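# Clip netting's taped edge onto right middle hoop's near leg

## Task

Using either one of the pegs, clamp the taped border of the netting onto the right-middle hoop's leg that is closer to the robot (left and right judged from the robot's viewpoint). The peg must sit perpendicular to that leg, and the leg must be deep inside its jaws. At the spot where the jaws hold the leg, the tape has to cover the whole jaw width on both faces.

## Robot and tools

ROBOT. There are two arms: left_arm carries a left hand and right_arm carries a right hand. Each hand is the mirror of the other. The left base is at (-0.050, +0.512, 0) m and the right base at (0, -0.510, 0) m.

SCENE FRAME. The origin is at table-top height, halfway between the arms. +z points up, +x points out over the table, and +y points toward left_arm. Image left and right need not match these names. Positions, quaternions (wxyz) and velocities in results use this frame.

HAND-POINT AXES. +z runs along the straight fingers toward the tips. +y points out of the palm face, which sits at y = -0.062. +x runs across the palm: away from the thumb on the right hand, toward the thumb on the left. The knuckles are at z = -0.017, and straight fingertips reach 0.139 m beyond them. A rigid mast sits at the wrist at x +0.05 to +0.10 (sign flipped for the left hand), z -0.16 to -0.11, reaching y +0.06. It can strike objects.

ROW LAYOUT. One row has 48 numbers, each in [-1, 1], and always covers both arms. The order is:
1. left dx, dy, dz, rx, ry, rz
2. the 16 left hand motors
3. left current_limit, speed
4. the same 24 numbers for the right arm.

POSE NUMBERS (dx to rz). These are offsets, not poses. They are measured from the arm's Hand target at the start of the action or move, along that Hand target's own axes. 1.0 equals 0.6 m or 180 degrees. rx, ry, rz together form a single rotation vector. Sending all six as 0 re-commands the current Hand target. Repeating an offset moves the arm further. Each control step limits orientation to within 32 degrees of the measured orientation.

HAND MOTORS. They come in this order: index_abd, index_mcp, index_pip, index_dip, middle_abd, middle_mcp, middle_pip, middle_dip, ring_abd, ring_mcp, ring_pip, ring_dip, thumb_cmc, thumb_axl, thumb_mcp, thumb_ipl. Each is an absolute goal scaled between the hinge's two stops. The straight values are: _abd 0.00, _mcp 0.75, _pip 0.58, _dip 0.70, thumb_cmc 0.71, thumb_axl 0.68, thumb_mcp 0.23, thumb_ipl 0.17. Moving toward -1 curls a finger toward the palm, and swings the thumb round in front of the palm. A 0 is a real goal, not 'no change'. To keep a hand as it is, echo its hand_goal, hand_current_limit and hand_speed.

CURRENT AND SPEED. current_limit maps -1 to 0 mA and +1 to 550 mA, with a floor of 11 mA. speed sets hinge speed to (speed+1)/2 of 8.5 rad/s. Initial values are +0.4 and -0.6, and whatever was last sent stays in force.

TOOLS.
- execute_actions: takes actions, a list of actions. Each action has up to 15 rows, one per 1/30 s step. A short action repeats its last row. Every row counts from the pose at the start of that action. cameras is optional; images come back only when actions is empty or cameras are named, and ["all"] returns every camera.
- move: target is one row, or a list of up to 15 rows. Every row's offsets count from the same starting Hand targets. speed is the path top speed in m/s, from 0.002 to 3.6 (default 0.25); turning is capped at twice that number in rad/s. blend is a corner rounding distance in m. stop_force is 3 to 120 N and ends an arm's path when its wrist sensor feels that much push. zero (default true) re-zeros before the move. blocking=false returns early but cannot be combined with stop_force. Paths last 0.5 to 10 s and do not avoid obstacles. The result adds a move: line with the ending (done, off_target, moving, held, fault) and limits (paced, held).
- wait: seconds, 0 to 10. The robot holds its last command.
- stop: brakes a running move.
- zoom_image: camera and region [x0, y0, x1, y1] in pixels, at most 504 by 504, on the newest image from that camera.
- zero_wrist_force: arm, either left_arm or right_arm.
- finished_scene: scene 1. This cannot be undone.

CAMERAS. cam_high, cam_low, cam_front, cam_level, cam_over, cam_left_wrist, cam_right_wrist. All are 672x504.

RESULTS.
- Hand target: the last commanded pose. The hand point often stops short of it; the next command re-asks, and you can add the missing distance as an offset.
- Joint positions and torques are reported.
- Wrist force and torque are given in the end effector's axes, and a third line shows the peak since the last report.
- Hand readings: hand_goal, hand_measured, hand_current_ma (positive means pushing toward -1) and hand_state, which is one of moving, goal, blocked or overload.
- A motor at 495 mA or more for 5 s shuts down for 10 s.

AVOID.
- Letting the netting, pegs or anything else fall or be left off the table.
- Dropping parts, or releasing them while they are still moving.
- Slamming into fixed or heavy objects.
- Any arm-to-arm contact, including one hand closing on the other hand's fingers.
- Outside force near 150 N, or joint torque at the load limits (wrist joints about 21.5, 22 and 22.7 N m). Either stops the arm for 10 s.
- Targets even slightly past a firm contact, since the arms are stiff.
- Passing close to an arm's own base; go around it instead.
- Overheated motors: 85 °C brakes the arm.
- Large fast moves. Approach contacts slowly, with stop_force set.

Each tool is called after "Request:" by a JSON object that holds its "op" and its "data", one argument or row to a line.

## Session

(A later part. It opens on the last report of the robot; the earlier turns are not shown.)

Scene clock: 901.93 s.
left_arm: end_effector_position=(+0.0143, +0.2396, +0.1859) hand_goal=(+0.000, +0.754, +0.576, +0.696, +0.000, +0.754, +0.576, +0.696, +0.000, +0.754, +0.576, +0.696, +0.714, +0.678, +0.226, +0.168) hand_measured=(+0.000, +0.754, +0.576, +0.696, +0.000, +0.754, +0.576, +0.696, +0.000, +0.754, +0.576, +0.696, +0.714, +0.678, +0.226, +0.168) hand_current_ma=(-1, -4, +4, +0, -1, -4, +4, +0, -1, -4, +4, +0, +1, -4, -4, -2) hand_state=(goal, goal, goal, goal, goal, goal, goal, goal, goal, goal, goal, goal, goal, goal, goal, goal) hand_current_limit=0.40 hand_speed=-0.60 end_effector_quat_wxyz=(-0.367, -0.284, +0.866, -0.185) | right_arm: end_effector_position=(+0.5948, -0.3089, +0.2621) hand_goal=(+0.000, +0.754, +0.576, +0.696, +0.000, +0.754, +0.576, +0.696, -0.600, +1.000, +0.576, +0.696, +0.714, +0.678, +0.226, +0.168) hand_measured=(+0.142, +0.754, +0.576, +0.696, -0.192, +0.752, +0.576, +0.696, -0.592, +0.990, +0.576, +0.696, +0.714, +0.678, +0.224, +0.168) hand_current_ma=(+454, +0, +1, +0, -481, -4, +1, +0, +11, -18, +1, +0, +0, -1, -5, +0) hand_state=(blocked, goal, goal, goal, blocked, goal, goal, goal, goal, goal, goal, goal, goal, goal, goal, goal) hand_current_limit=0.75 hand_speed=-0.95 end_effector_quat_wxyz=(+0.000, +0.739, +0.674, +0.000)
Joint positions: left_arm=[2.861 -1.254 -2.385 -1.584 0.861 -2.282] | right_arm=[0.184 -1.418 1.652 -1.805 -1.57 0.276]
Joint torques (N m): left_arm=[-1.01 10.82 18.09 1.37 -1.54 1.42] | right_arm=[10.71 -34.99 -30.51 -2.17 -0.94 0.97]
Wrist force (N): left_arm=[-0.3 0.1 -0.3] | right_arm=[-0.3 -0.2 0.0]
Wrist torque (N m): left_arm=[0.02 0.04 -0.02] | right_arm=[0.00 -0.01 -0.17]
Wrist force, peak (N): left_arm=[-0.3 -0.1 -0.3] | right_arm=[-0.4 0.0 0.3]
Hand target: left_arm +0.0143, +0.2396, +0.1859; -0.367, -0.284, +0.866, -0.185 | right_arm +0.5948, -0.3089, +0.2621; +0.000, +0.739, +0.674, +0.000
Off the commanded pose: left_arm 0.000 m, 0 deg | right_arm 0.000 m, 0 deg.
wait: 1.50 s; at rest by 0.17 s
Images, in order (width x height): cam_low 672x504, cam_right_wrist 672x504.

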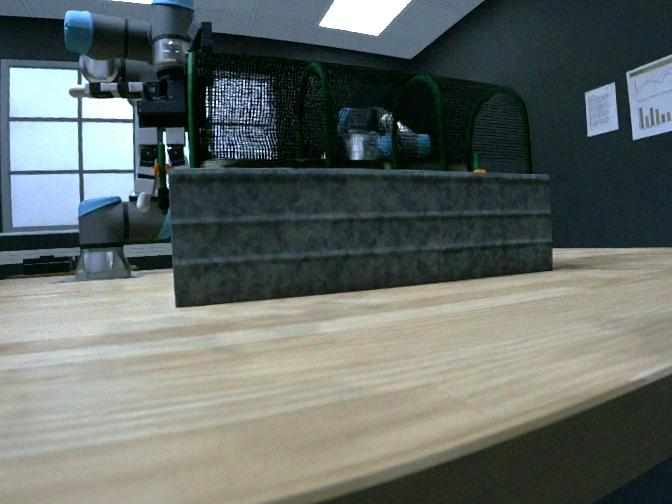

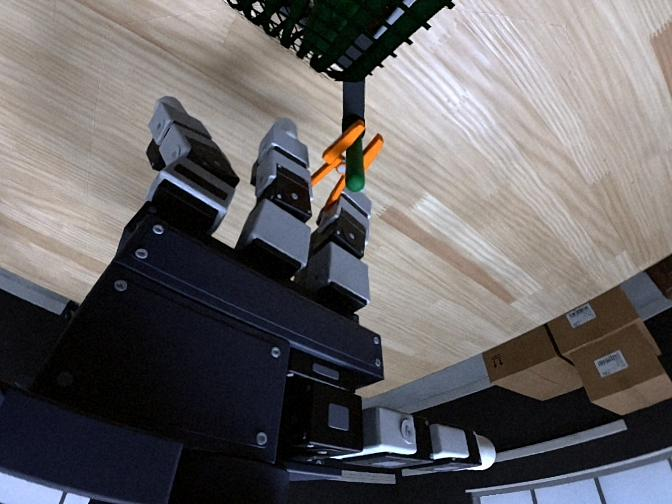

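Request:
{"op": "move", "data": {
  "target": [
    [0,0,0,0,0,0,0,0.754,0.576,0.696,0,0.754,0.576,0.696,0,0.754,0.576,0.696,0.714,0.678,0.226,0.168,0.4,-0.6,0,0,0,0,0,0,0.42,0.754,0.576,0.696,-0.42,0.754,0.576,0.696,-0.62,1.0,0.576,0.696,0.714,0.678,0.226,0.168,0.5,-0.9],
    [0,0,0,0,0,0,0,0.754,0.576,0.696,0,0.754,0.576,0.696,0,0.754,0.576,0.696,0.714,0.678,0.226,0.168,0.4,-0.6,0,-0.001,0.014,0,0,0,0.42,0.754,0.576,0.696,-0.42,0.754,0.576,0.696,-0.62,1.0,0.576,0.696,0.714,0.678,0.226,0.168,0.5,-0.9]
  ],
  "speed": 0.05
}}

Request:
{"op": "move", "data": {
  "target": [0,0,0,0,0,0,0,0.754,0.576,0.696,0,0.754,0.576,0.696,0,0.754,0.576,0.696,0.714,0.678,0.226,0.168,0.4,-0.6,0,0,0,0,0,0,0.05,0.754,0.576,0.696,-0.05,0.754,0.576,0.696,-0.62,1.0,0.576,0.696,0.714,0.678,0.226,0.168,0.75,-0.94]
}}

Request:
{"op": "wait", "data": {
  "seconds": 2,
  "cameras": ["cam_low","cam_right_wrist"]
}}

Request:
{"op": "zoom_image", "data": {
  "camera": "cam_right_wrist",
  "region": [270, 90, 410, 240]
}}

Request:
{"op": "zoom_image", "data": {
  "camera": "cam_low",
  "region": [100, 80, 220, 220]
}}

Scene clock: 939.97 s.
left_arm: end_effector_position=(+0.0143, +0.2396, +0.1859) hand_goal=(+0.000, +0.754, +0.576, +0.696, +0.000, +0.754, +0.576, +0.696, +0.000, +0.754, +0.576, +0.696, +0.714, +0.678, +0.226, +0.168) hand_measured=(+0.000, +0.754, +0.576, +0.696, +0.000, +0.754, +0.576, +0.696, +0.000, +0.754, +0.576, +0.696, +0.714, +0.678, +0.226, +0.168) hand_current_ma=(-1, -4, +4, +0, -1, -4, +4, +0, -1, -4, +4, +0, +1, -4, -4, -2) hand_state=(goal, goal, goal, goal, goal, goal, goal, goal, goal, goal, goal, goal, goal, goal, goal, goal) hand_current_limit=0.40 hand_speed=-0.60 end_effector_quat_wxyz=(-0.367, -0.284, +0.866, -0.185) | right_arm: end_effector_position=(+0.5942, -0.3089, +0.2535) hand_goal=(+0.420, +0.754, +0.576, +0.696, -0.420, +0.754, +0.576, +0.696, -0.620, +1.000, +0.576, +0.696, +0.714, +0.678, +0.226, +0.168) hand_measured=(+0.412, +0.752, +0.576, +0.696, -0.412, +0.750, +0.576, +0.696, -0.612, +0.990, +0.576, +0.696, +0.714, +0.678, +0.224, +0.168) hand_current_ma=(-9, -2, +1, +0, +11, -5, +1, +0, +12, -18, +1, +0, +0, -1, -5, +0) hand_state=(goal, goal, goal, goal, goal, goal, goal, goal, goal, goal, goal, goal, goal, goal, goal, goal) hand_current_limit=0.50 hand_speed=-0.90 end_effector_quat_wxyz=(+0.000, +0.739, +0.674, +0.000)
Joint positions: left_arm=[2.861 -1.254 -2.385 -1.584 0.861 -2.282] | right_arm=[0.185 -1.414 1.67 -1.827 -1.57 0.276]
Joint torques (N m): left_arm=[0.09 9.48 17.49 1.43 -1.64 1.41] | right_arm=[12.51 -22.62 -28.03 -1.48 -0.79 1.37]
Wrist force (N): left_arm=[0.0 0.1 -0.2] | right_arm=[-0.2 -0.3 -0.2]
Wrist torque (N m): left_arm=[0.02 0.00 0.00] | right_arm=[-0.01 -0.03 -0.16]
Wrist force, peak (N): left_arm=[-0.3 0.2 -0.4] | right_arm=[-0.9 0.8 -0.1]
Hand target: left_arm +0.0143, +0.2396, +0.1859; -0.367, -0.284, +0.866, -0.185 | right_arm +0.5942, -0.3089, +0.2537; +0.000, +0.739, +0.674, +0.000
Off the commanded pose: left_arm 0.000 m, 0 deg | right_arm 0.000 m, 0 deg.
move: done

Scene clock: 941.70 s.
left_arm: end_effector_position=(+0.0143, +0.2396, +0.1859) hand_goal=(+0.000, +0.754, +0.576, +0.696, +0.000, +0.754, +0.576, +0.696, +0.000, +0.754, +0.576, +0.696, +0.714, +0.678, +0.226, +0.168) hand_measured=(+0.000, +0.754, +0.576, +0.696, +0.000, +0.754, +0.576, +0.696, +0.000, +0.754, +0.576, +0.696, +0.714, +0.678, +0.226, +0.168) hand_current_ma=(-1, -4, +4, +0, -1, -4, +4, +0, -1, -4, +4, +0, +1, -4, -4, -2) hand_state=(goal, goal, goal, goal, goal, goal, goal, goal, goal, goal, goal, goal, goal, goal, goal, goal) hand_current_limit=0.40 hand_speed=-0.60 end_effector_quat_wxyz=(-0.367, -0.284, +0.866, -0.185) | right_arm: end_effector_position=(+0.5942, -0.3089, +0.2537) hand_goal=(+0.050, +0.754, +0.576, +0.696, -0.050, +0.754, +0.576, +0.696, -0.620, +1.000, +0.576, +0.696, +0.714, +0.678, +0.226, +0.168) hand_measured=(+0.162, +0.760, +0.576, +0.696, -0.178, +0.746, +0.576, +0.696, -0.612, +0.990, +0.576, +0.696, +0.714, +0.678, +0.224, +0.168) hand_current_ma=(+335, +9, +1, +0, -401, -13, +1, +0, +12, -18, +1, +0, +0, -1, -5, +0) hand_state=(blocked, goal, goal, goal, blocked, goal, goal, goal, goal, goal, goal, goal, goal, goal, goal, goal) hand_current_limit=0.75 hand_speed=-0.94 end_effector_quat_wxyz=(+0.000, +0.739, +0.674, +0.000)
Joint positions: left_arm=[2.861 -1.254 -2.385 -1.584 0.861 -2.282] | right_arm=[0.185 -1.414 1.669 -1.827 -1.57 0.276]
Joint torques (N m): left_arm=[-1.13 9.78 17.6 1.27 -1.68 1.68] | right_arm=[10.57 -41.3 -30.62 -1.41 -0.81 0.35]
Wrist force (N): left_arm=[0.0 0.3 -0.2] | right_arm=[0.5 -0.1 0.0]
Wrist torque (N m): left_arm=[0.05 -0.01 0.00] | right_arm=[0.01 -0.01 -0.14]
Wrist force, peak (N): left_arm=[-0.1 0.2 -0.4] | right_arm=[-0.4 -0.7 0.2]
Hand target: left_arm +0.0143, +0.2396, +0.1859; -0.367, -0.284, +0.866, -0.185 | right_arm +0.5942, -0.3089, +0.2537; +0.000, +0.739, +0.674, +0.000
Off the commanded pose: left_arm 0.000 m, 0 deg | right_arm 0.000 m, 0 deg.
move: done

Scene clock: 943.70 s.
left_arm: end_effector_position=(+0.0143, +0.2396, +0.1859) hand_goal=(+0.000, +0.754, +0.576, +0.696, +0.000, +0.754, +0.576, +0.696, +0.000, +0.754, +0.576, +0.696, +0.714, +0.678, +0.226, +0.168) hand_measured=(+0.000, +0.754, +0.576, +0.696, +0.000, +0.754, +0.576, +0.696, +0.000, +0.754, +0.576, +0.696, +0.714, +0.678, +0.226, +0.168) hand_current_ma=(-1, -4, +4, +0, -1, -4, +4, +0, -1, -4, +4, +0, +1, -4, -4, -2) hand_state=(goal, goal, goal, goal, goal, goal, goal, goal, goal, goal, goal, goal, goal, goal, goal, goal) hand_current_limit=0.40 hand_speed=-0.60 end_effector_quat_wxyz=(-0.367, -0.284, +0.866, -0.185) | right_arm: end_effector_position=(+0.5942, -0.3089, +0.2537) hand_goal=(+0.050, +0.754, +0.576, +0.696, -0.050, +0.754, +0.576, +0.696, -0.620, +1.000, +0.576, +0.696, +0.714, +0.678, +0.226, +0.168) hand_measured=(+0.162, +0.760, +0.576, +0.696, -0.178, +0.746, +0.576, +0.696, -0.612, +0.990, +0.576, +0.696, +0.714, +0.678, +0.224, +0.168) hand_current_ma=(+335, +9, +1, +0, -400, -13, +1, +0, +12, -18, +1, +0, +0, -1, -5, +0) hand_state=(blocked, goal, goal, goal, blocked, goal, goal, goal, goal, goal, goal, goal, goal, goal, goal, goal) hand_current_limit=0.75 hand_speed=-0.94 end_effector_quat_wxyz=(+0.000, +0.739, +0.674, +0.000)
Joint positions: left_arm=[2.861 -1.254 -2.385 -1.584 0.861 -2.282] | right_arm=[0.185 -1.414 1.669 -1.827 -1.57 0.276]
Joint torques (N m): left_arm=[-0.22 10.14 18.4 1.29 -1.63 1.88] | right_arm=[8.88 -41.47 -30.99 -2.09 -0.78 -0.79]
Wrist force (N): left_arm=[0.1 0.1 -0.3] | right_arm=[0.6 -0.1 0.0]
Wrist torque (N m): left_arm=[0.03 -0.03 0.01] | right_arm=[0.00 -0.01 -0.13]
Wrist force, peak (N): left_arm=[0.0 -0.4 -0.3] | right_arm=[0.7 0.2 0.1]
Hand target: left_arm +0.0143, +0.2396, +0.1859; -0.367, -0.284, +0.866, -0.185 | right_arm +0.5942, -0.3089, +0.2537; +0.000, +0.739, +0.674, +0.000
Off the commanded pose: left_arm 0.000 m, 0 deg | right_arm 0.000 m, 0 deg.
wait: 2.00 s; at rest by 0.17 s
Images, in order (width x height): cam_low 672x504, cam_right_wrist 672x504.

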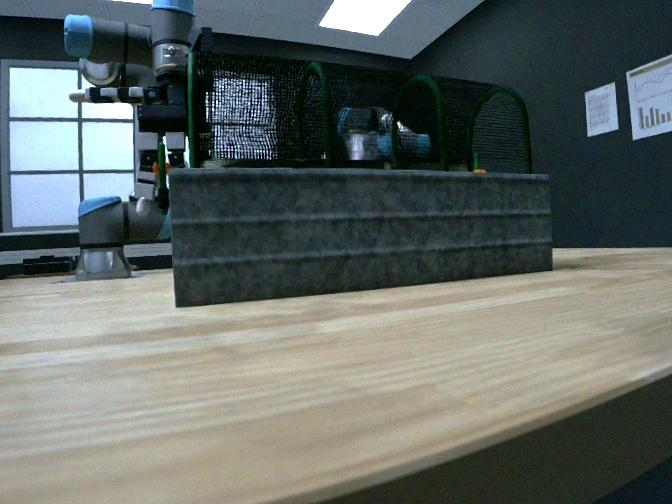

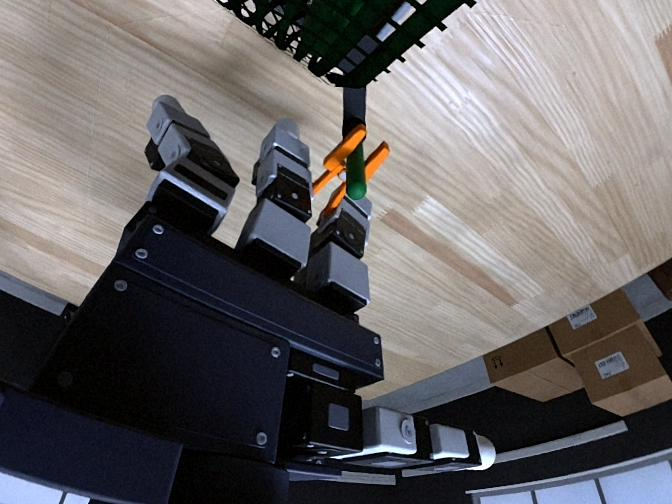

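Scaled by 3.360 from the camera's 672x504 image, which has a finer 960x720 frame.

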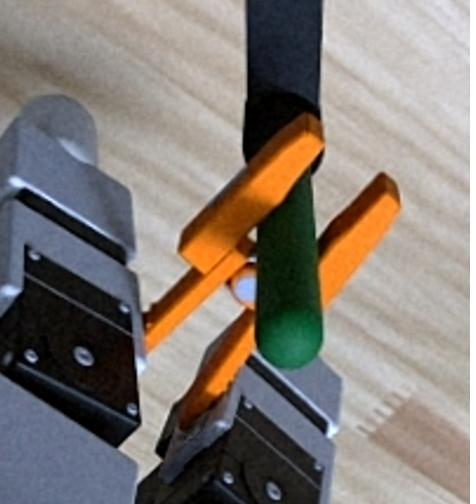

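Scaled by 3.600 from the camera's 672x504 image, which has a finer 960x720 frame.

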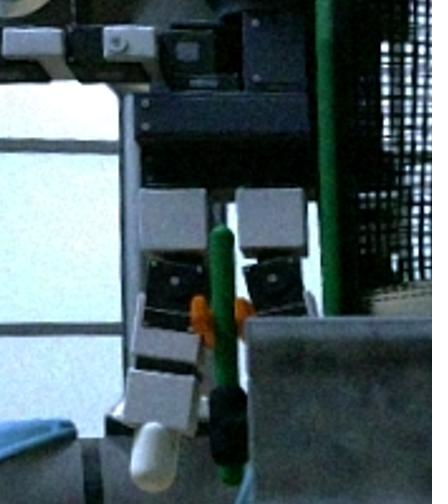

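Request:
{"op": "move", "data": {
  "target": [0,0,0,0,0,0,0,0.754,0.576,0.696,0,0.754,0.576,0.696,0,0.754,0.576,0.696,0.714,0.678,0.226,0.168,0.4,-0.6,0,0,0,0,0,0,-0.06,0.754,0.576,0.696,0.06,0.754,0.576,0.696,-0.62,1.0,0.576,0.696,0.714,0.678,0.226,0.168,0.75,-0.95]
}}

Request:
{"op": "wait", "data": {
  "seconds": 1,
  "cameras": ["cam_low","cam_right_wrist","cam_high"]
}}

Request:
{"op": "zoom_image", "data": {
  "camera": "cam_right_wrist",
  "region": [270, 90, 410, 240]
}}

Request:
{"op": "zoom_image", "data": {
  "camera": "cam_low",
  "region": [100, 80, 220, 220]
}}

Request:
{"op": "zoom_image", "data": {
  "camera": "cam_high",
  "region": [180, 290, 320, 400]
}}

Scene clock: 953.63 s.
left_arm: end_effector_position=(+0.0143, +0.2396, +0.1859) hand_goal=(+0.000, +0.754, +0.576, +0.696, +0.000, +0.754, +0.576, +0.696, +0.000, +0.754, +0.576, +0.696, +0.714, +0.678, +0.226, +0.168) hand_measured=(+0.000, +0.754, +0.576, +0.696, +0.000, +0.754, +0.576, +0.696, +0.000, +0.754, +0.576, +0.696, +0.714, +0.678, +0.226, +0.168) hand_current_ma=(-1, -4, +4, +0, -1, -4, +4, +0, -1, -4, +4, +0, +1, -4, -4, -2) hand_state=(goal, goal, goal, goal, goal, goal, goal, goal, goal, goal, goal, goal, goal, goal, goal, goal) hand_current_limit=0.40 hand_speed=-0.60 end_effector_quat_wxyz=(-0.367, -0.284, +0.866, -0.185) | right_arm: end_effector_position=(+0.5942, -0.3089, +0.2537) hand_goal=(-0.060, +0.754, +0.576, +0.696, +0.060, +0.754, +0.576, +0.696, -0.620, +1.000, +0.576, +0.696, +0.714, +0.678, +0.226, +0.168) hand_measured=(+0.068, +0.766, +0.576, +0.696, -0.086, +0.744, +0.576, +0.696, -0.612, +0.990, +0.576, +0.696, +0.714, +0.678, +0.224, +0.168) hand_current_ma=(+401, +22, +1, +0, -475, -19, +1, +0, +12, -18, +1, +0, +0, -1, -5, +0) hand_state=(blocked, goal, goal, goal, blocked, goal, goal, goal, goal, goal, goal, goal, goal, goal, goal, goal) hand_current_limit=0.75 hand_speed=-0.95 end_effector_quat_wxyz=(+0.000, +0.739, +0.674, +0.000)
Joint positions: left_arm=[2.861 -1.254 -2.385 -1.584 0.861 -2.282] | right_arm=[0.185 -1.414 1.669 -1.827 -1.57 0.276]
Joint torques (N m): left_arm=[0.88 10.68 16.77 1.49 -1.77 2.12] | right_arm=[5.09 -41.48 -24.77 -3.67 -0.82 -1.41]
Wrist force (N): left_arm=[0.2 0.0 -0.3] | right_arm=[1.7 -0.4 0.8]
Wrist torque (N m): left_arm=[0.02 -0.04 0.02] | right_arm=[-0.02 0.02 -0.10]
Wrist force, peak (N): left_arm=[0.0 0.1 -0.5] | right_arm=[1.7 -0.4 0.8]
Hand target: left_arm +0.0143, +0.2396, +0.1859; -0.367, -0.284, +0.866, -0.185 | right_arm +0.5942, -0.3089, +0.2537; +0.000, +0.739, +0.674, +0.000
Off the commanded pose: left_arm 0.000 m, 0 deg | right_arm 0.000 m, 0 deg.
move: done

Scene clock: 954.63 s.
left_arm: end_effector_position=(+0.0143, +0.2396, +0.1859) hand_goal=(+0.000, +0.754, +0.576, +0.696, +0.000, +0.754, +0.576, +0.696, +0.000, +0.754, +0.576, +0.696, +0.714, +0.678, +0.226, +0.168) hand_measured=(+0.000, +0.754, +0.576, +0.696, +0.000, +0.754, +0.576, +0.696, +0.000, +0.754, +0.576, +0.696, +0.714, +0.678, +0.226, +0.168) hand_current_ma=(-1, -4, +4, +0, -1, -4, +4, +0, -1, -4, +4, +0, +1, -4, -4, -2) hand_state=(goal, goal, goal, goal, goal, goal, goal, goal, goal, goal, goal, goal, goal, goal, goal, goal) hand_current_limit=0.40 hand_speed=-0.60 end_effector_quat_wxyz=(-0.367, -0.284, +0.866, -0.185) | right_arm: end_effector_position=(+0.5942, -0.3089, +0.2537) hand_goal=(-0.060, +0.754, +0.576, +0.696, +0.060, +0.754, +0.576, +0.696, -0.620, +1.000, +0.576, +0.696, +0.714, +0.678, +0.226, +0.168) hand_measured=(+0.068, +0.766, +0.576, +0.696, -0.086, +0.744, +0.576, +0.696, -0.612, +0.990, +0.576, +0.696, +0.714, +0.678, +0.224, +0.168) hand_current_ma=(+401, +22, +1, +0, -475, -19, +1, +0, +12, -18, +1, +0, +0, -1, -5, +0) hand_state=(blocked, goal, goal, goal, blocked, goal, goal, goal, goal, goal, goal, goal, goal, goal, goal, goal) hand_current_limit=0.75 hand_speed=-0.95 end_effector_quat_wxyz=(+0.000, +0.739, +0.674, +0.000)
Joint positions: left_arm=[2.861 -1.254 -2.385 -1.584 0.861 -2.282] | right_arm=[0.185 -1.414 1.669 -1.827 -1.57 0.276]
Joint torques (N m): left_arm=[-1 9.15 17.63 1.51 -1.86 1.73] | right_arm=[3.43 -41.11 -25.91 -3.47 -0.58 -1.34]
Wrist force (N): left_arm=[0.0 -0.2 -0.2] | right_arm=[1.4 -0.2 0.7]
Wrist torque (N m): left_arm=[-0.02 0.00 0.01] | right_arm=[-0.01 0.06 -0.12]
Wrist force, peak (N): left_arm=[-0.1 0.4 -0.4] | right_arm=[2.0 -0.2 0.2]
Hand target: left_arm +0.0143, +0.2396, +0.1859; -0.367, -0.284, +0.866, -0.185 | right_arm +0.5942, -0.3089, +0.2537; +0.000, +0.739, +0.674, +0.000
Off the commanded pose: left_arm 0.000 m, 0 deg | right_arm 0.000 m, 0 deg.
wait: 1.00 s; at rest by 0.17 s
Images, in order (width x height): cam_high 672x504, cam_low 672x504, cam_right_wrist 672x504.

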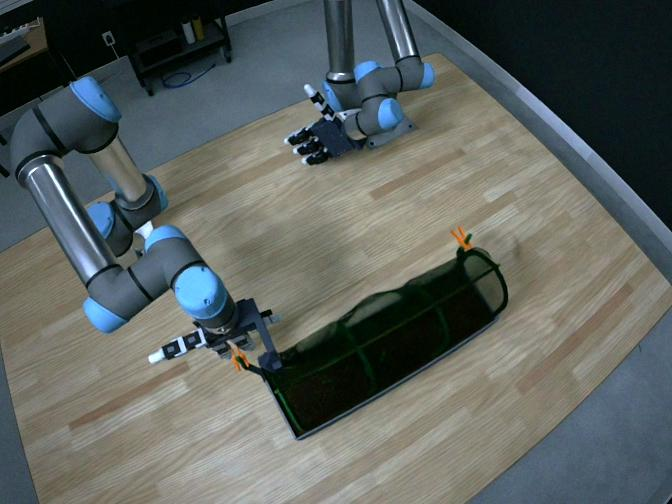

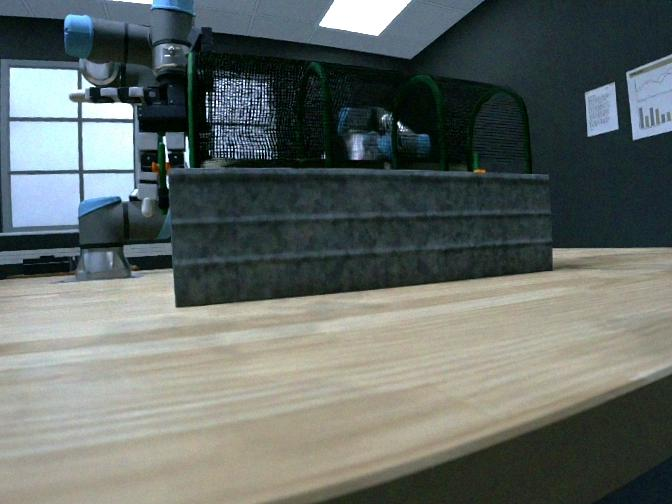

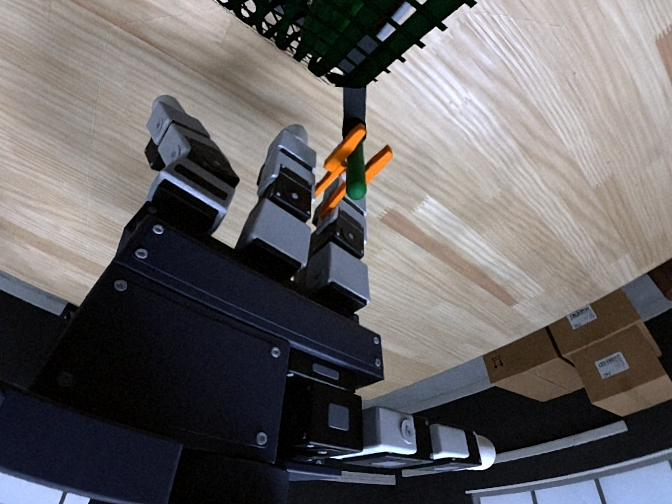

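Scaled by 3.360 from the camera's 672x504 image, which has a finer 960x720 frame.

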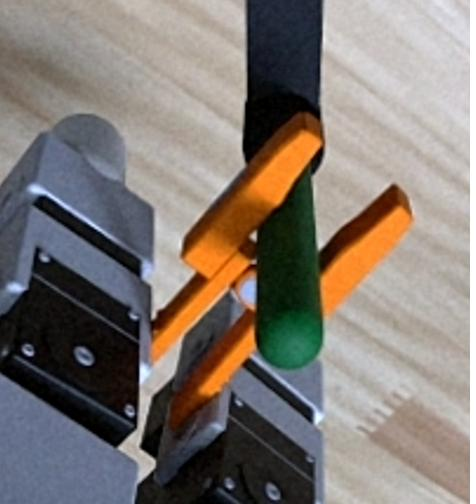

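Scaled by 3.600 from the camera's 672x504 image, which has a finer 960x720 frame.

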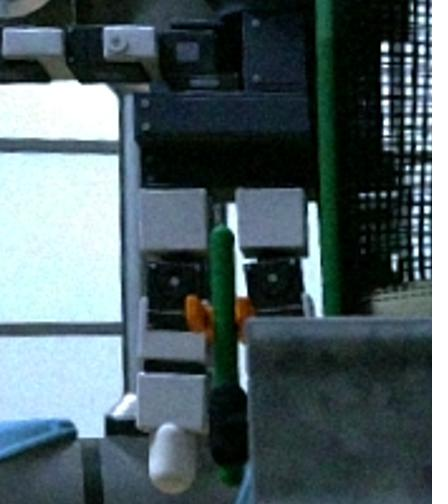

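Scaled by 3.600 from the camera's 672x504 image, which has a finer 960x720 frame.

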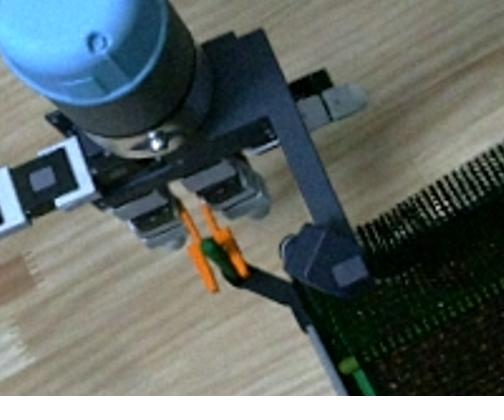

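Request:
{"op": "execute_actions", "data": {
  "actions": []
}}

Scene clock: 983.33 s.
left_arm: end_effector_position=(+0.0143, +0.2396, +0.1859) hand_goal=(+0.000, +0.754, +0.576, +0.696, +0.000, +0.754, +0.576, +0.696, +0.000, +0.754, +0.576, +0.696, +0.714, +0.678, +0.226, +0.168) hand_measured=(+0.000, +0.754, +0.576, +0.696, +0.000, +0.754, +0.576, +0.696, +0.000, +0.754, +0.576, +0.696, +0.714, +0.678, +0.226, +0.168) hand_current_ma=(-1, -4, +4, +0, -1, -4, +4, +0, -1, -4, +4, +0, +1, -4, -4, -2) hand_state=(goal, goal, goal, goal, goal, goal, goal, goal, goal, goal, goal, goal, goal, goal, goal, goal) hand_current_limit=0.40 hand_speed=-0.60 end_effector_quat_wxyz=(-0.367, -0.284, +0.866, -0.185) | right_arm: end_effector_position=(+0.5942, -0.3089, +0.2537) hand_goal=(-0.060, +0.754, +0.576, +0.696, +0.060, +0.754, +0.576, +0.696, -0.620, +1.000, +0.576, +0.696, +0.714, +0.678, +0.226, +0.168) hand_measured=(+0.068, +0.766, +0.576, +0.696, -0.086, +0.744, +0.576, +0.696, -0.612, +0.990, +0.576, +0.696, +0.714, +0.678, +0.224, +0.168) hand_current_ma=(+401, +22, +1, +0, -475, -19, +1, +0, +12, -18, +1, +0, +0, -1, -5, +0) hand_state=(blocked, goal, goal, goal, blocked, goal, goal, goal, goal, goal, goal, goal, goal, goal, goal, goal) hand_current_limit=0.75 hand_speed=-0.95 end_effector_quat_wxyz=(+0.000, +0.739, +0.674, +0.000)
Joint positions: left_arm=[2.861 -1.254 -2.385 -1.584 0.861 -2.282] | right_arm=[0.185 -1.414 1.669 -1.827 -1.57 0.276]
Joint velocities: within noise
Joint torques (N m): left_arm=[-0.83 11.23 17.8 1.43 -1.63 2.07] | right_arm=[-0.01 -41.34 -21.94 -3.51 -1.03 -1.26]
Wrist force (N): left_arm=[0.0 -0.1 0.0] | right_arm=[1.9 -0.3 0.1]
Wrist torque (N m): left_arm=[-0.02 0.01 0.00] | right_arm=[0.00 0.02 -0.09]
Wrist force, peak (N): left_arm=[-0.1 0.3 -0.4] | right_arm=[2.1 -0.3 0.1]
Hand target: left_arm +0.0143, +0.2396, +0.1859; -0.367, -0.284, +0.866, -0.185 | right_arm +0.5942, -0.3089, +0.2537; +0.000, +0.739, +0.674, +0.000
Off the commanded pose: left_arm 0.000 m, 0 deg | right_arm 0.000 m, 0 deg.

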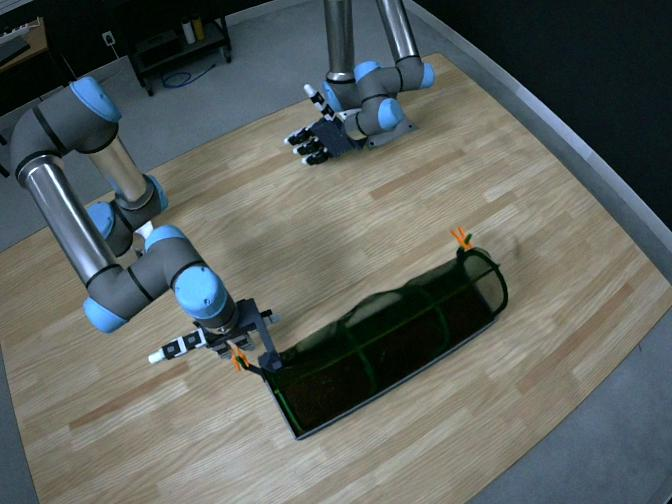

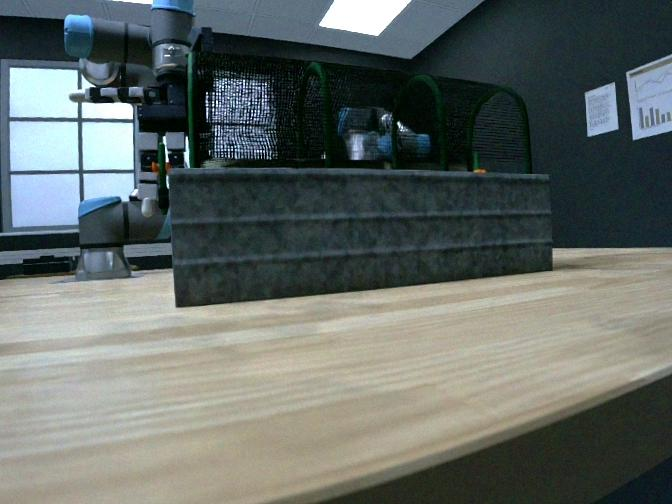

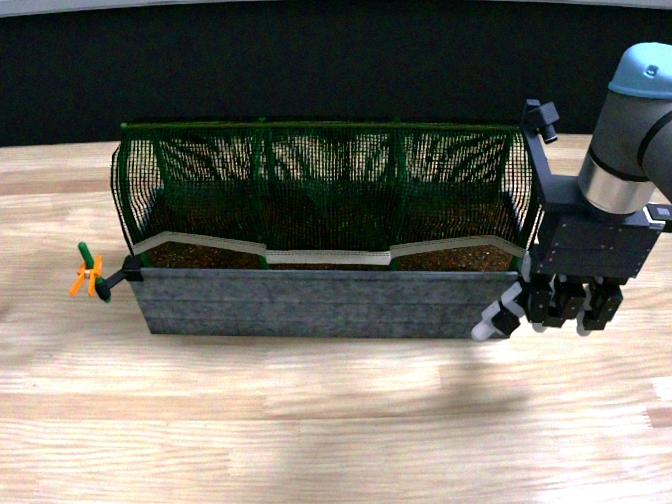

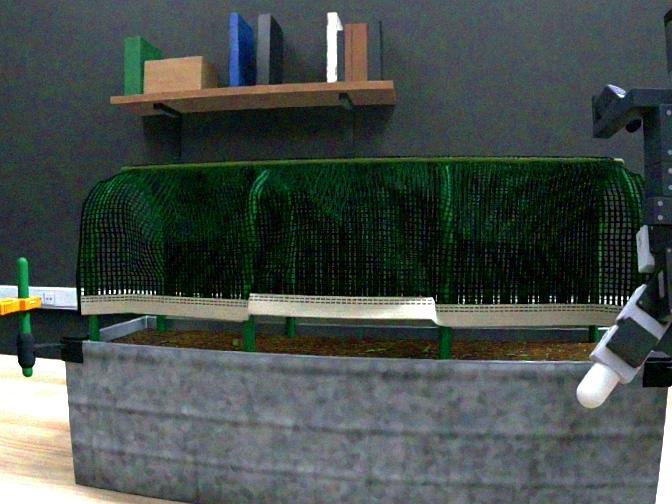

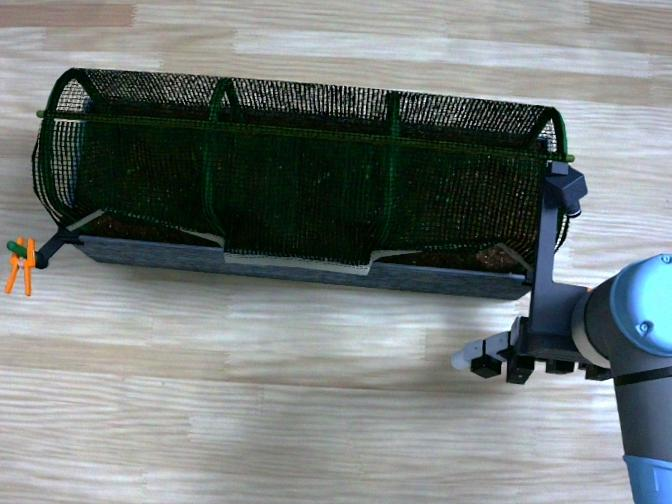

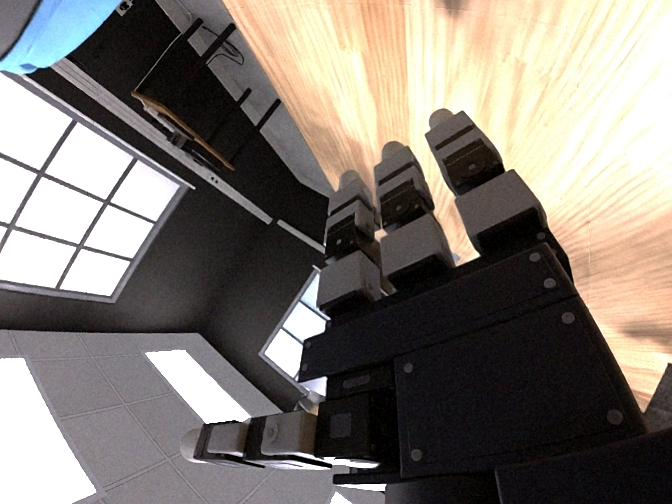

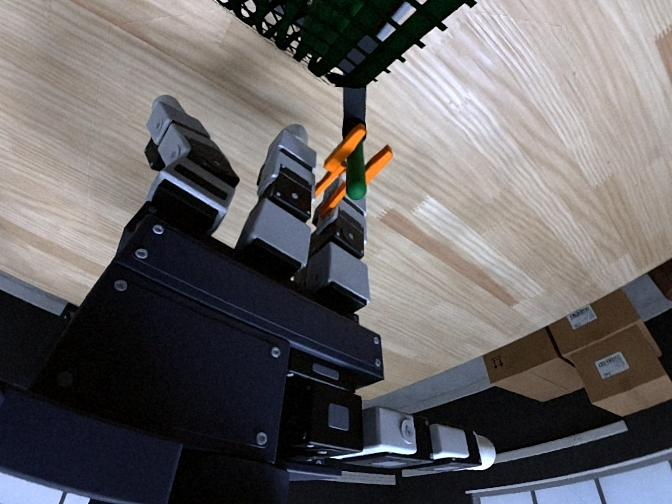

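Request:
{"op": "zoom_image", "data": {
  "camera": "cam_right_wrist",
  "region": [250, 90, 430, 280]
}}

Request:
{"op": "zoom_image", "data": {
  "camera": "cam_low",
  "region": [60, 60, 240, 240]
}}

Scaled by 2.653 from the camera's 672x504 image, which has a finer 960x720 frame.

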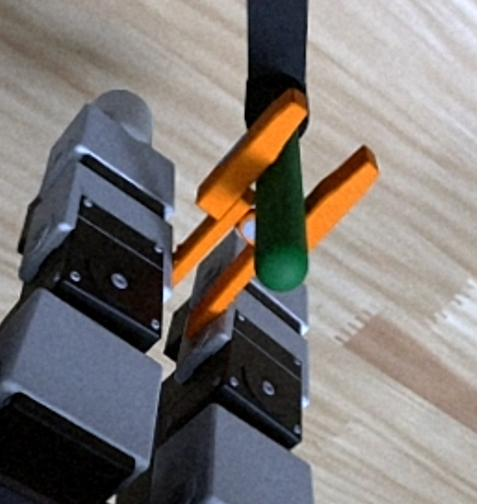

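Scaled by 2.800 from the camera's 672x504 image, which has a finer 960x720 frame.

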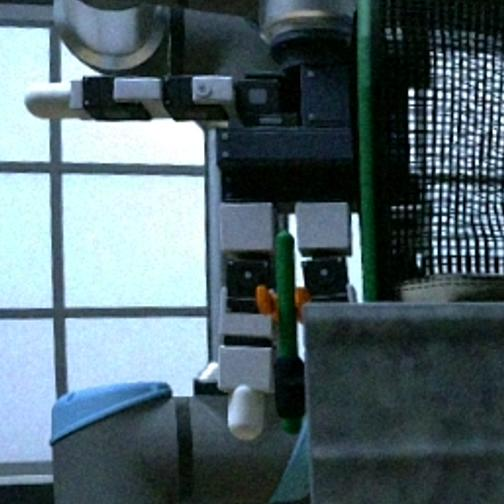

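Request:
{"op": "move", "data": {
  "target": [0,0,0,0,0,0,0,0.754,0.576,0.696,0,0.754,0.576,0.696,0,0.754,0.576,0.696,0.714,0.678,0.226,0.168,0.4,-0.6,0,-0.0333,0,0,0,0,-0.06,0.754,0.576,0.696,0.06,0.754,0.576,0.696,-0.62,1.0,0.576,0.696,0.714,0.678,0.226,0.168,0.75,-0.95],
  "speed": 0.03,
  "cameras": ["cam_low","cam_over","cam_right_wrist"]
}}

Request:
{"op": "zoom_image", "data": {
  "camera": "cam_right_wrist",
  "region": [250, 90, 430, 280]
}}

Scene clock: 992.40 s.
left_arm: end_effector_position=(+0.0143, +0.2396, +0.1859) hand_goal=(+0.000, +0.754, +0.576, +0.696, +0.000, +0.754, +0.576, +0.696, +0.000, +0.754, +0.576, +0.696, +0.714, +0.678, +0.226, +0.168) hand_measured=(+0.000, +0.754, +0.576, +0.696, +0.000, +0.754, +0.576, +0.696, +0.000, +0.754, +0.576, +0.696, +0.714, +0.678, +0.226, +0.168) hand_current_ma=(-1, -4, +4, +0, -1, -4, +4, +0, -1, -4, +4, +0, +1, -4, -4, -2) hand_state=(goal, goal, goal, goal, goal, goal, goal, goal, goal, goal, goal, goal, goal, goal, goal, goal) hand_current_limit=0.40 hand_speed=-0.60 end_effector_quat_wxyz=(-0.367, -0.284, +0.866, -0.185) | right_arm: end_effector_position=(+0.5741, -0.3070, +0.2537) hand_goal=(-0.060, +0.754, +0.576, +0.696, +0.060, +0.754, +0.576, +0.696, -0.620, +1.000, +0.576, +0.696, +0.714, +0.678, +0.226, +0.168) hand_measured=(+0.066, +0.768, +0.576, +0.696, -0.074, +0.736, +0.576, +0.696, -0.612, +0.990, +0.576, +0.696, +0.714, +0.678, +0.224, +0.168) hand_current_ma=(+391, +29, +1, +0, -423, -38, +1, +0, +12, -18, +1, +0, +0, -1, -5, +0) hand_state=(blocked, goal, goal, goal, blocked, goal, goal, goal, goal, goal, goal, goal, goal, goal, goal, goal) hand_current_limit=0.75 hand_speed=-0.95 end_effector_quat_wxyz=(+0.000, +0.739, +0.674, +0.000)
Joint positions: left_arm=[2.861 -1.254 -2.385 -1.584 0.861 -2.282] | right_arm=[0.195 -1.455 1.717 -1.833 -1.57 0.287]
Joint torques (N m): left_arm=[0.34 10.16 17.85 1.49 -1.91 2.04] | right_arm=[1.02 -15.16 -32.47 -4.01 -1.02 -0.45]
Wrist force (N): left_arm=[0.0 0.1 -0.2] | right_arm=[-0.1 -0.2 0.1]
Wrist torque (N m): left_arm=[0.03 0.00 0.00] | right_arm=[0.00 -0.06 -0.17]
Wrist force, peak (N): left_arm=[-0.3 -0.2 -0.5] | right_arm=[2.1 0.6 0.0]
Hand target: left_arm +0.0143, +0.2396, +0.1859; -0.367, -0.284, +0.866, -0.185 | right_arm +0.5743, -0.3071, +0.2537; +0.000, +0.739, +0.674, +0.000
Off the commanded pose: left_arm 0.000 m, 0 deg | right_arm 0.000 m, 0 deg.
move: done
Images, in order (width x height): cam_low 672x504, cam_over 672x504, cam_right_wrist 672x504.

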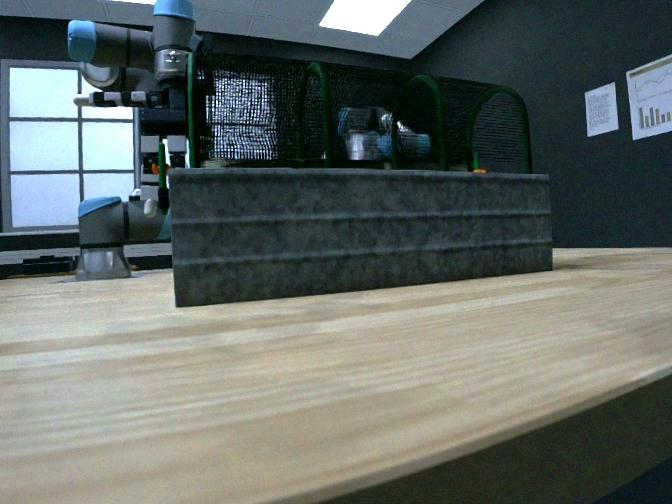

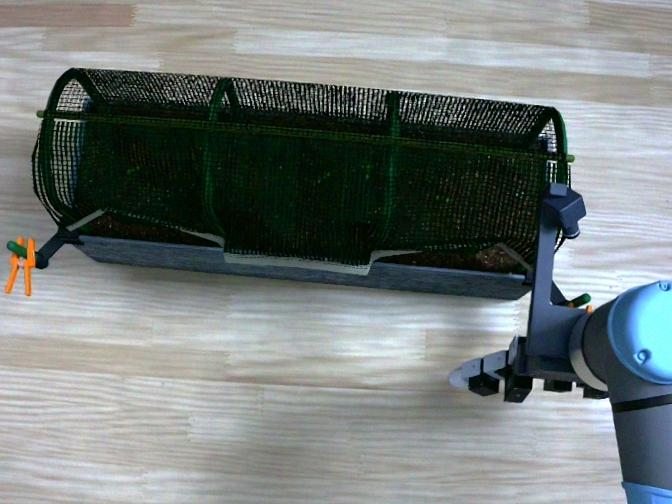

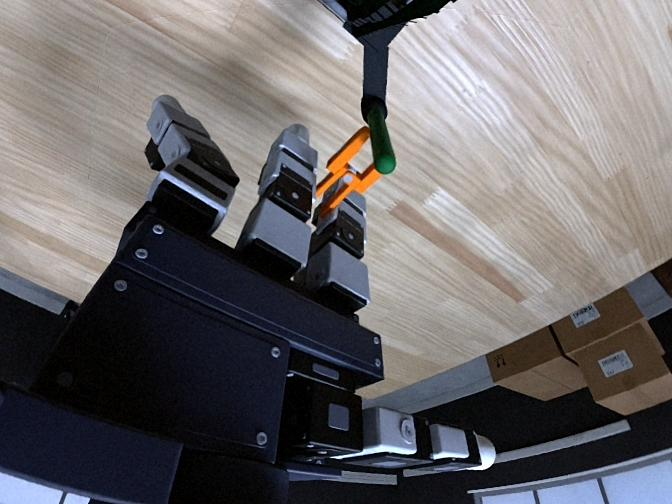

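Scaled by 2.653 from the camera's 672x504 image, which has a finer 960x720 frame.

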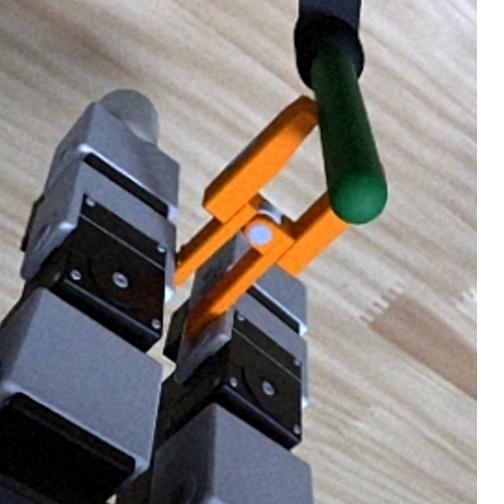

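Request:
{"op": "move", "data": {
  "target": [
    [0,0,0,0,0,0,0,0.754,0.576,0.696,0,0.754,0.576,0.696,0,0.754,0.576,0.696,0.714,0.678,0.226,0.168,0.4,-0.6,0,-0.075,0,0,0,0,-0.06,0.754,0.576,0.696,0.06,0.754,0.576,0.696,-0.62,1.0,0.576,0.696,0.714,0.678,0.226,0.168,0.75,-0.95],
    [0,0,0,0,0,0,0,0.754,0.576,0.696,0,0.754,0.576,0.696,0,0.754,0.576,0.696,0.714,0.678,0.226,0.168,0.4,-0.6,0.333,-0.1083,0,0,0,0,-0.06,0.754,0.576,0.696,0.06,0.754,0.576,0.696,-0.62,1.0,0.576,0.696,0.714,0.678,0.226,0.168,0.75,-0.95]
  ],
  "speed": [0.04,0.08],
  "blend": [0.01,0],
  "cameras": ["all"]
}}

Scene clock: 1043.27 s.
left_arm: end_effector_position=(+0.0143, +0.2396, +0.1859) hand_goal=(+0.000, +0.754, +0.576, +0.696, +0.000, +0.754, +0.576, +0.696, +0.000, +0.754, +0.576, +0.696, +0.714, +0.678, +0.226, +0.168) hand_measured=(+0.000, +0.754, +0.576, +0.696, +0.000, +0.754, +0.576, +0.696, +0.000, +0.754, +0.576, +0.696, +0.714, +0.678, +0.226, +0.168) hand_current_ma=(-1, -4, +4, +0, -1, -4, +4, +0, -1, -4, +4, +0, +1, -4, -4, -2) hand_state=(goal, goal, goal, goal, goal, goal, goal, goal, goal, goal, goal, goal, goal, goal, goal, goal) hand_current_limit=0.40 hand_speed=-0.60 end_effector_quat_wxyz=(-0.367, -0.284, +0.866, -0.185) | right_arm: end_effector_position=(+0.5279, -0.1021, +0.2537) hand_goal=(-0.060, +0.754, +0.576, +0.696, +0.060, +0.754, +0.576, +0.696, -0.620, +1.000, +0.576, +0.696, +0.714, +0.678, +0.226, +0.168) hand_measured=(+0.066, +0.768, +0.576, +0.696, -0.074, +0.736, +0.576, +0.696, -0.612, +0.990, +0.576, +0.696, +0.714, +0.678, +0.224, +0.168) hand_current_ma=(+389, +29, +1, +0, -422, -39, +1, +0, +11, -18, +1, +0, +0, -1, -5, +0) hand_state=(blocked, goal, goal, goal, blocked, goal, goal, goal, goal, goal, goal, goal, goal, goal, goal, goal) hand_current_limit=0.75 hand_speed=-0.95 end_effector_quat_wxyz=(+0.000, +0.739, +0.674, +0.000)
Joint positions: left_arm=[2.861 -1.254 -2.385 -1.584 0.861 -2.282] | right_arm=[0.562 -1.266 1.483 -1.789 -1.571 0.653]
Joint torques (N m): left_arm=[0.37 11.41 17.22 1.45 -1.89 2.01] | right_arm=[-8.34 -48.57 -9.32 -4.34 -1 -1.5]
Wrist force (N): left_arm=[-0.3 0.0 -0.1] | right_arm=[-0.2 -0.2 -0.1]
Wrist torque (N m): left_arm=[0.01 0.03 -0.02] | right_arm=[-0.01 -0.01 -0.19]
Wrist force, peak (N): left_arm=[-0.2 0.1 -0.5] | right_arm=[0.0 0.8 0.0]
Hand target: left_arm +0.0143, +0.2396, +0.1859; -0.367, -0.284, +0.866, -0.185 | right_arm +0.5279, -0.1021, +0.2538; +0.000, +0.739, +0.674, +0.000
Off the commanded pose: left_arm 0.000 m, 0 deg | right_arm 0.000 m, 0 deg.
move: done

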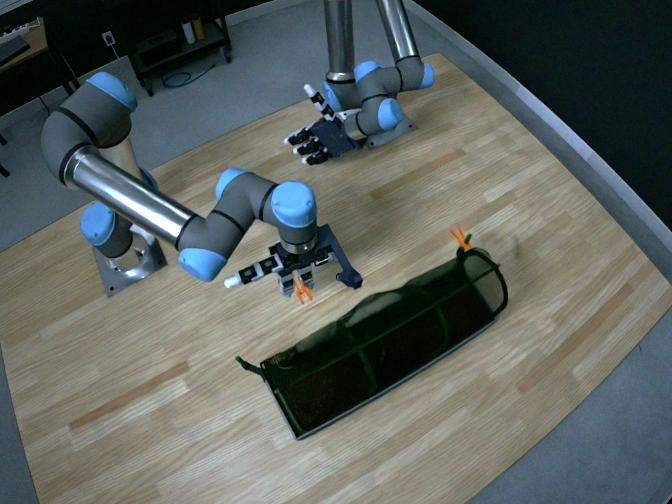

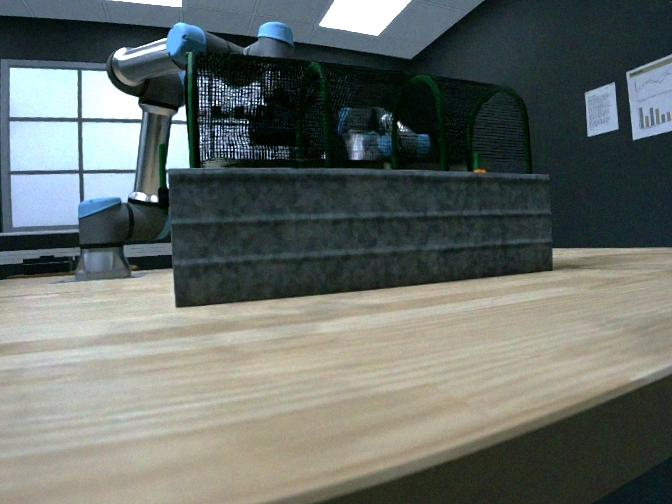

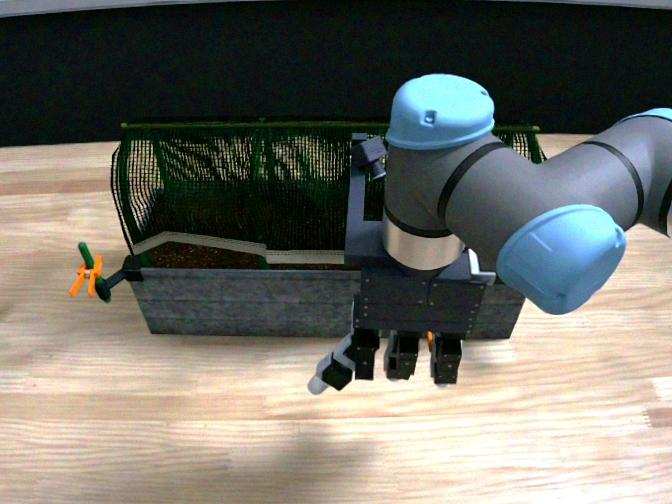

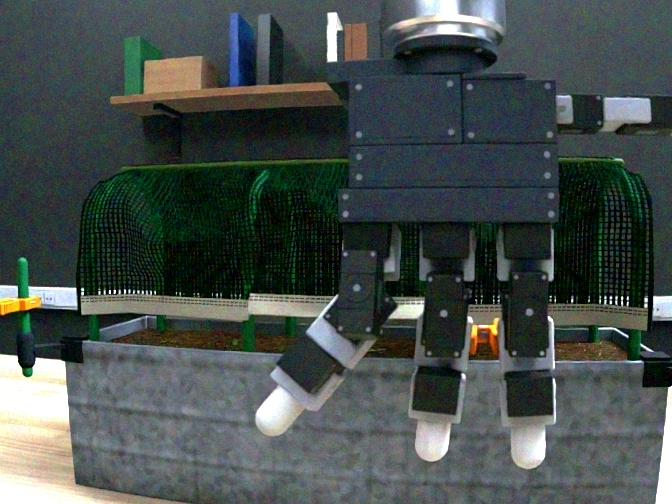

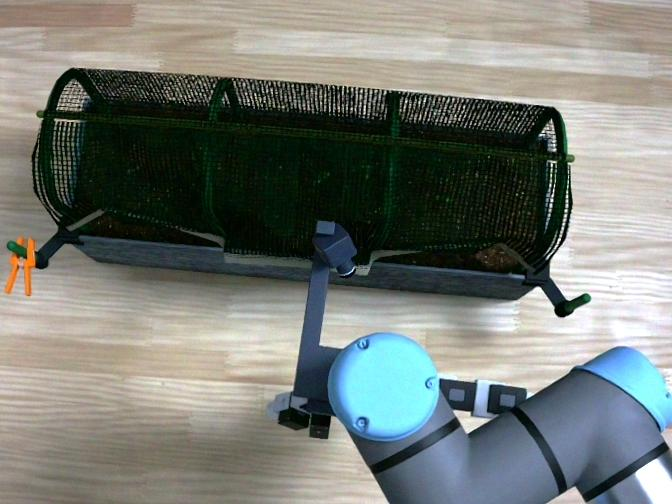

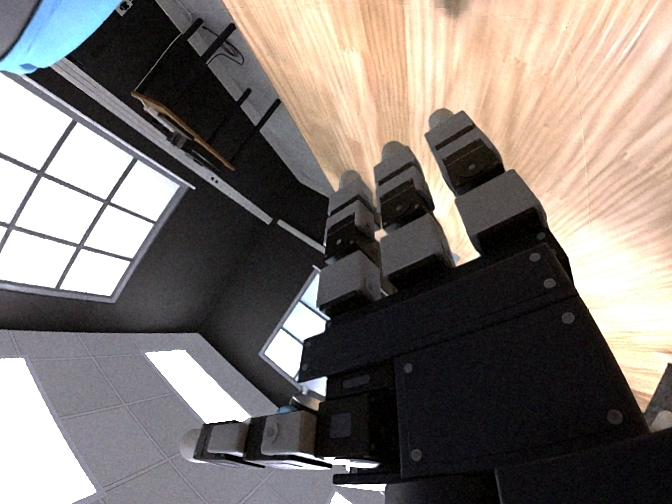

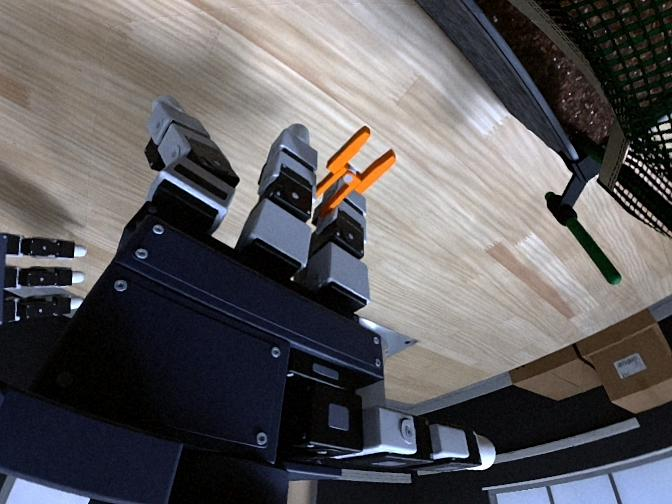

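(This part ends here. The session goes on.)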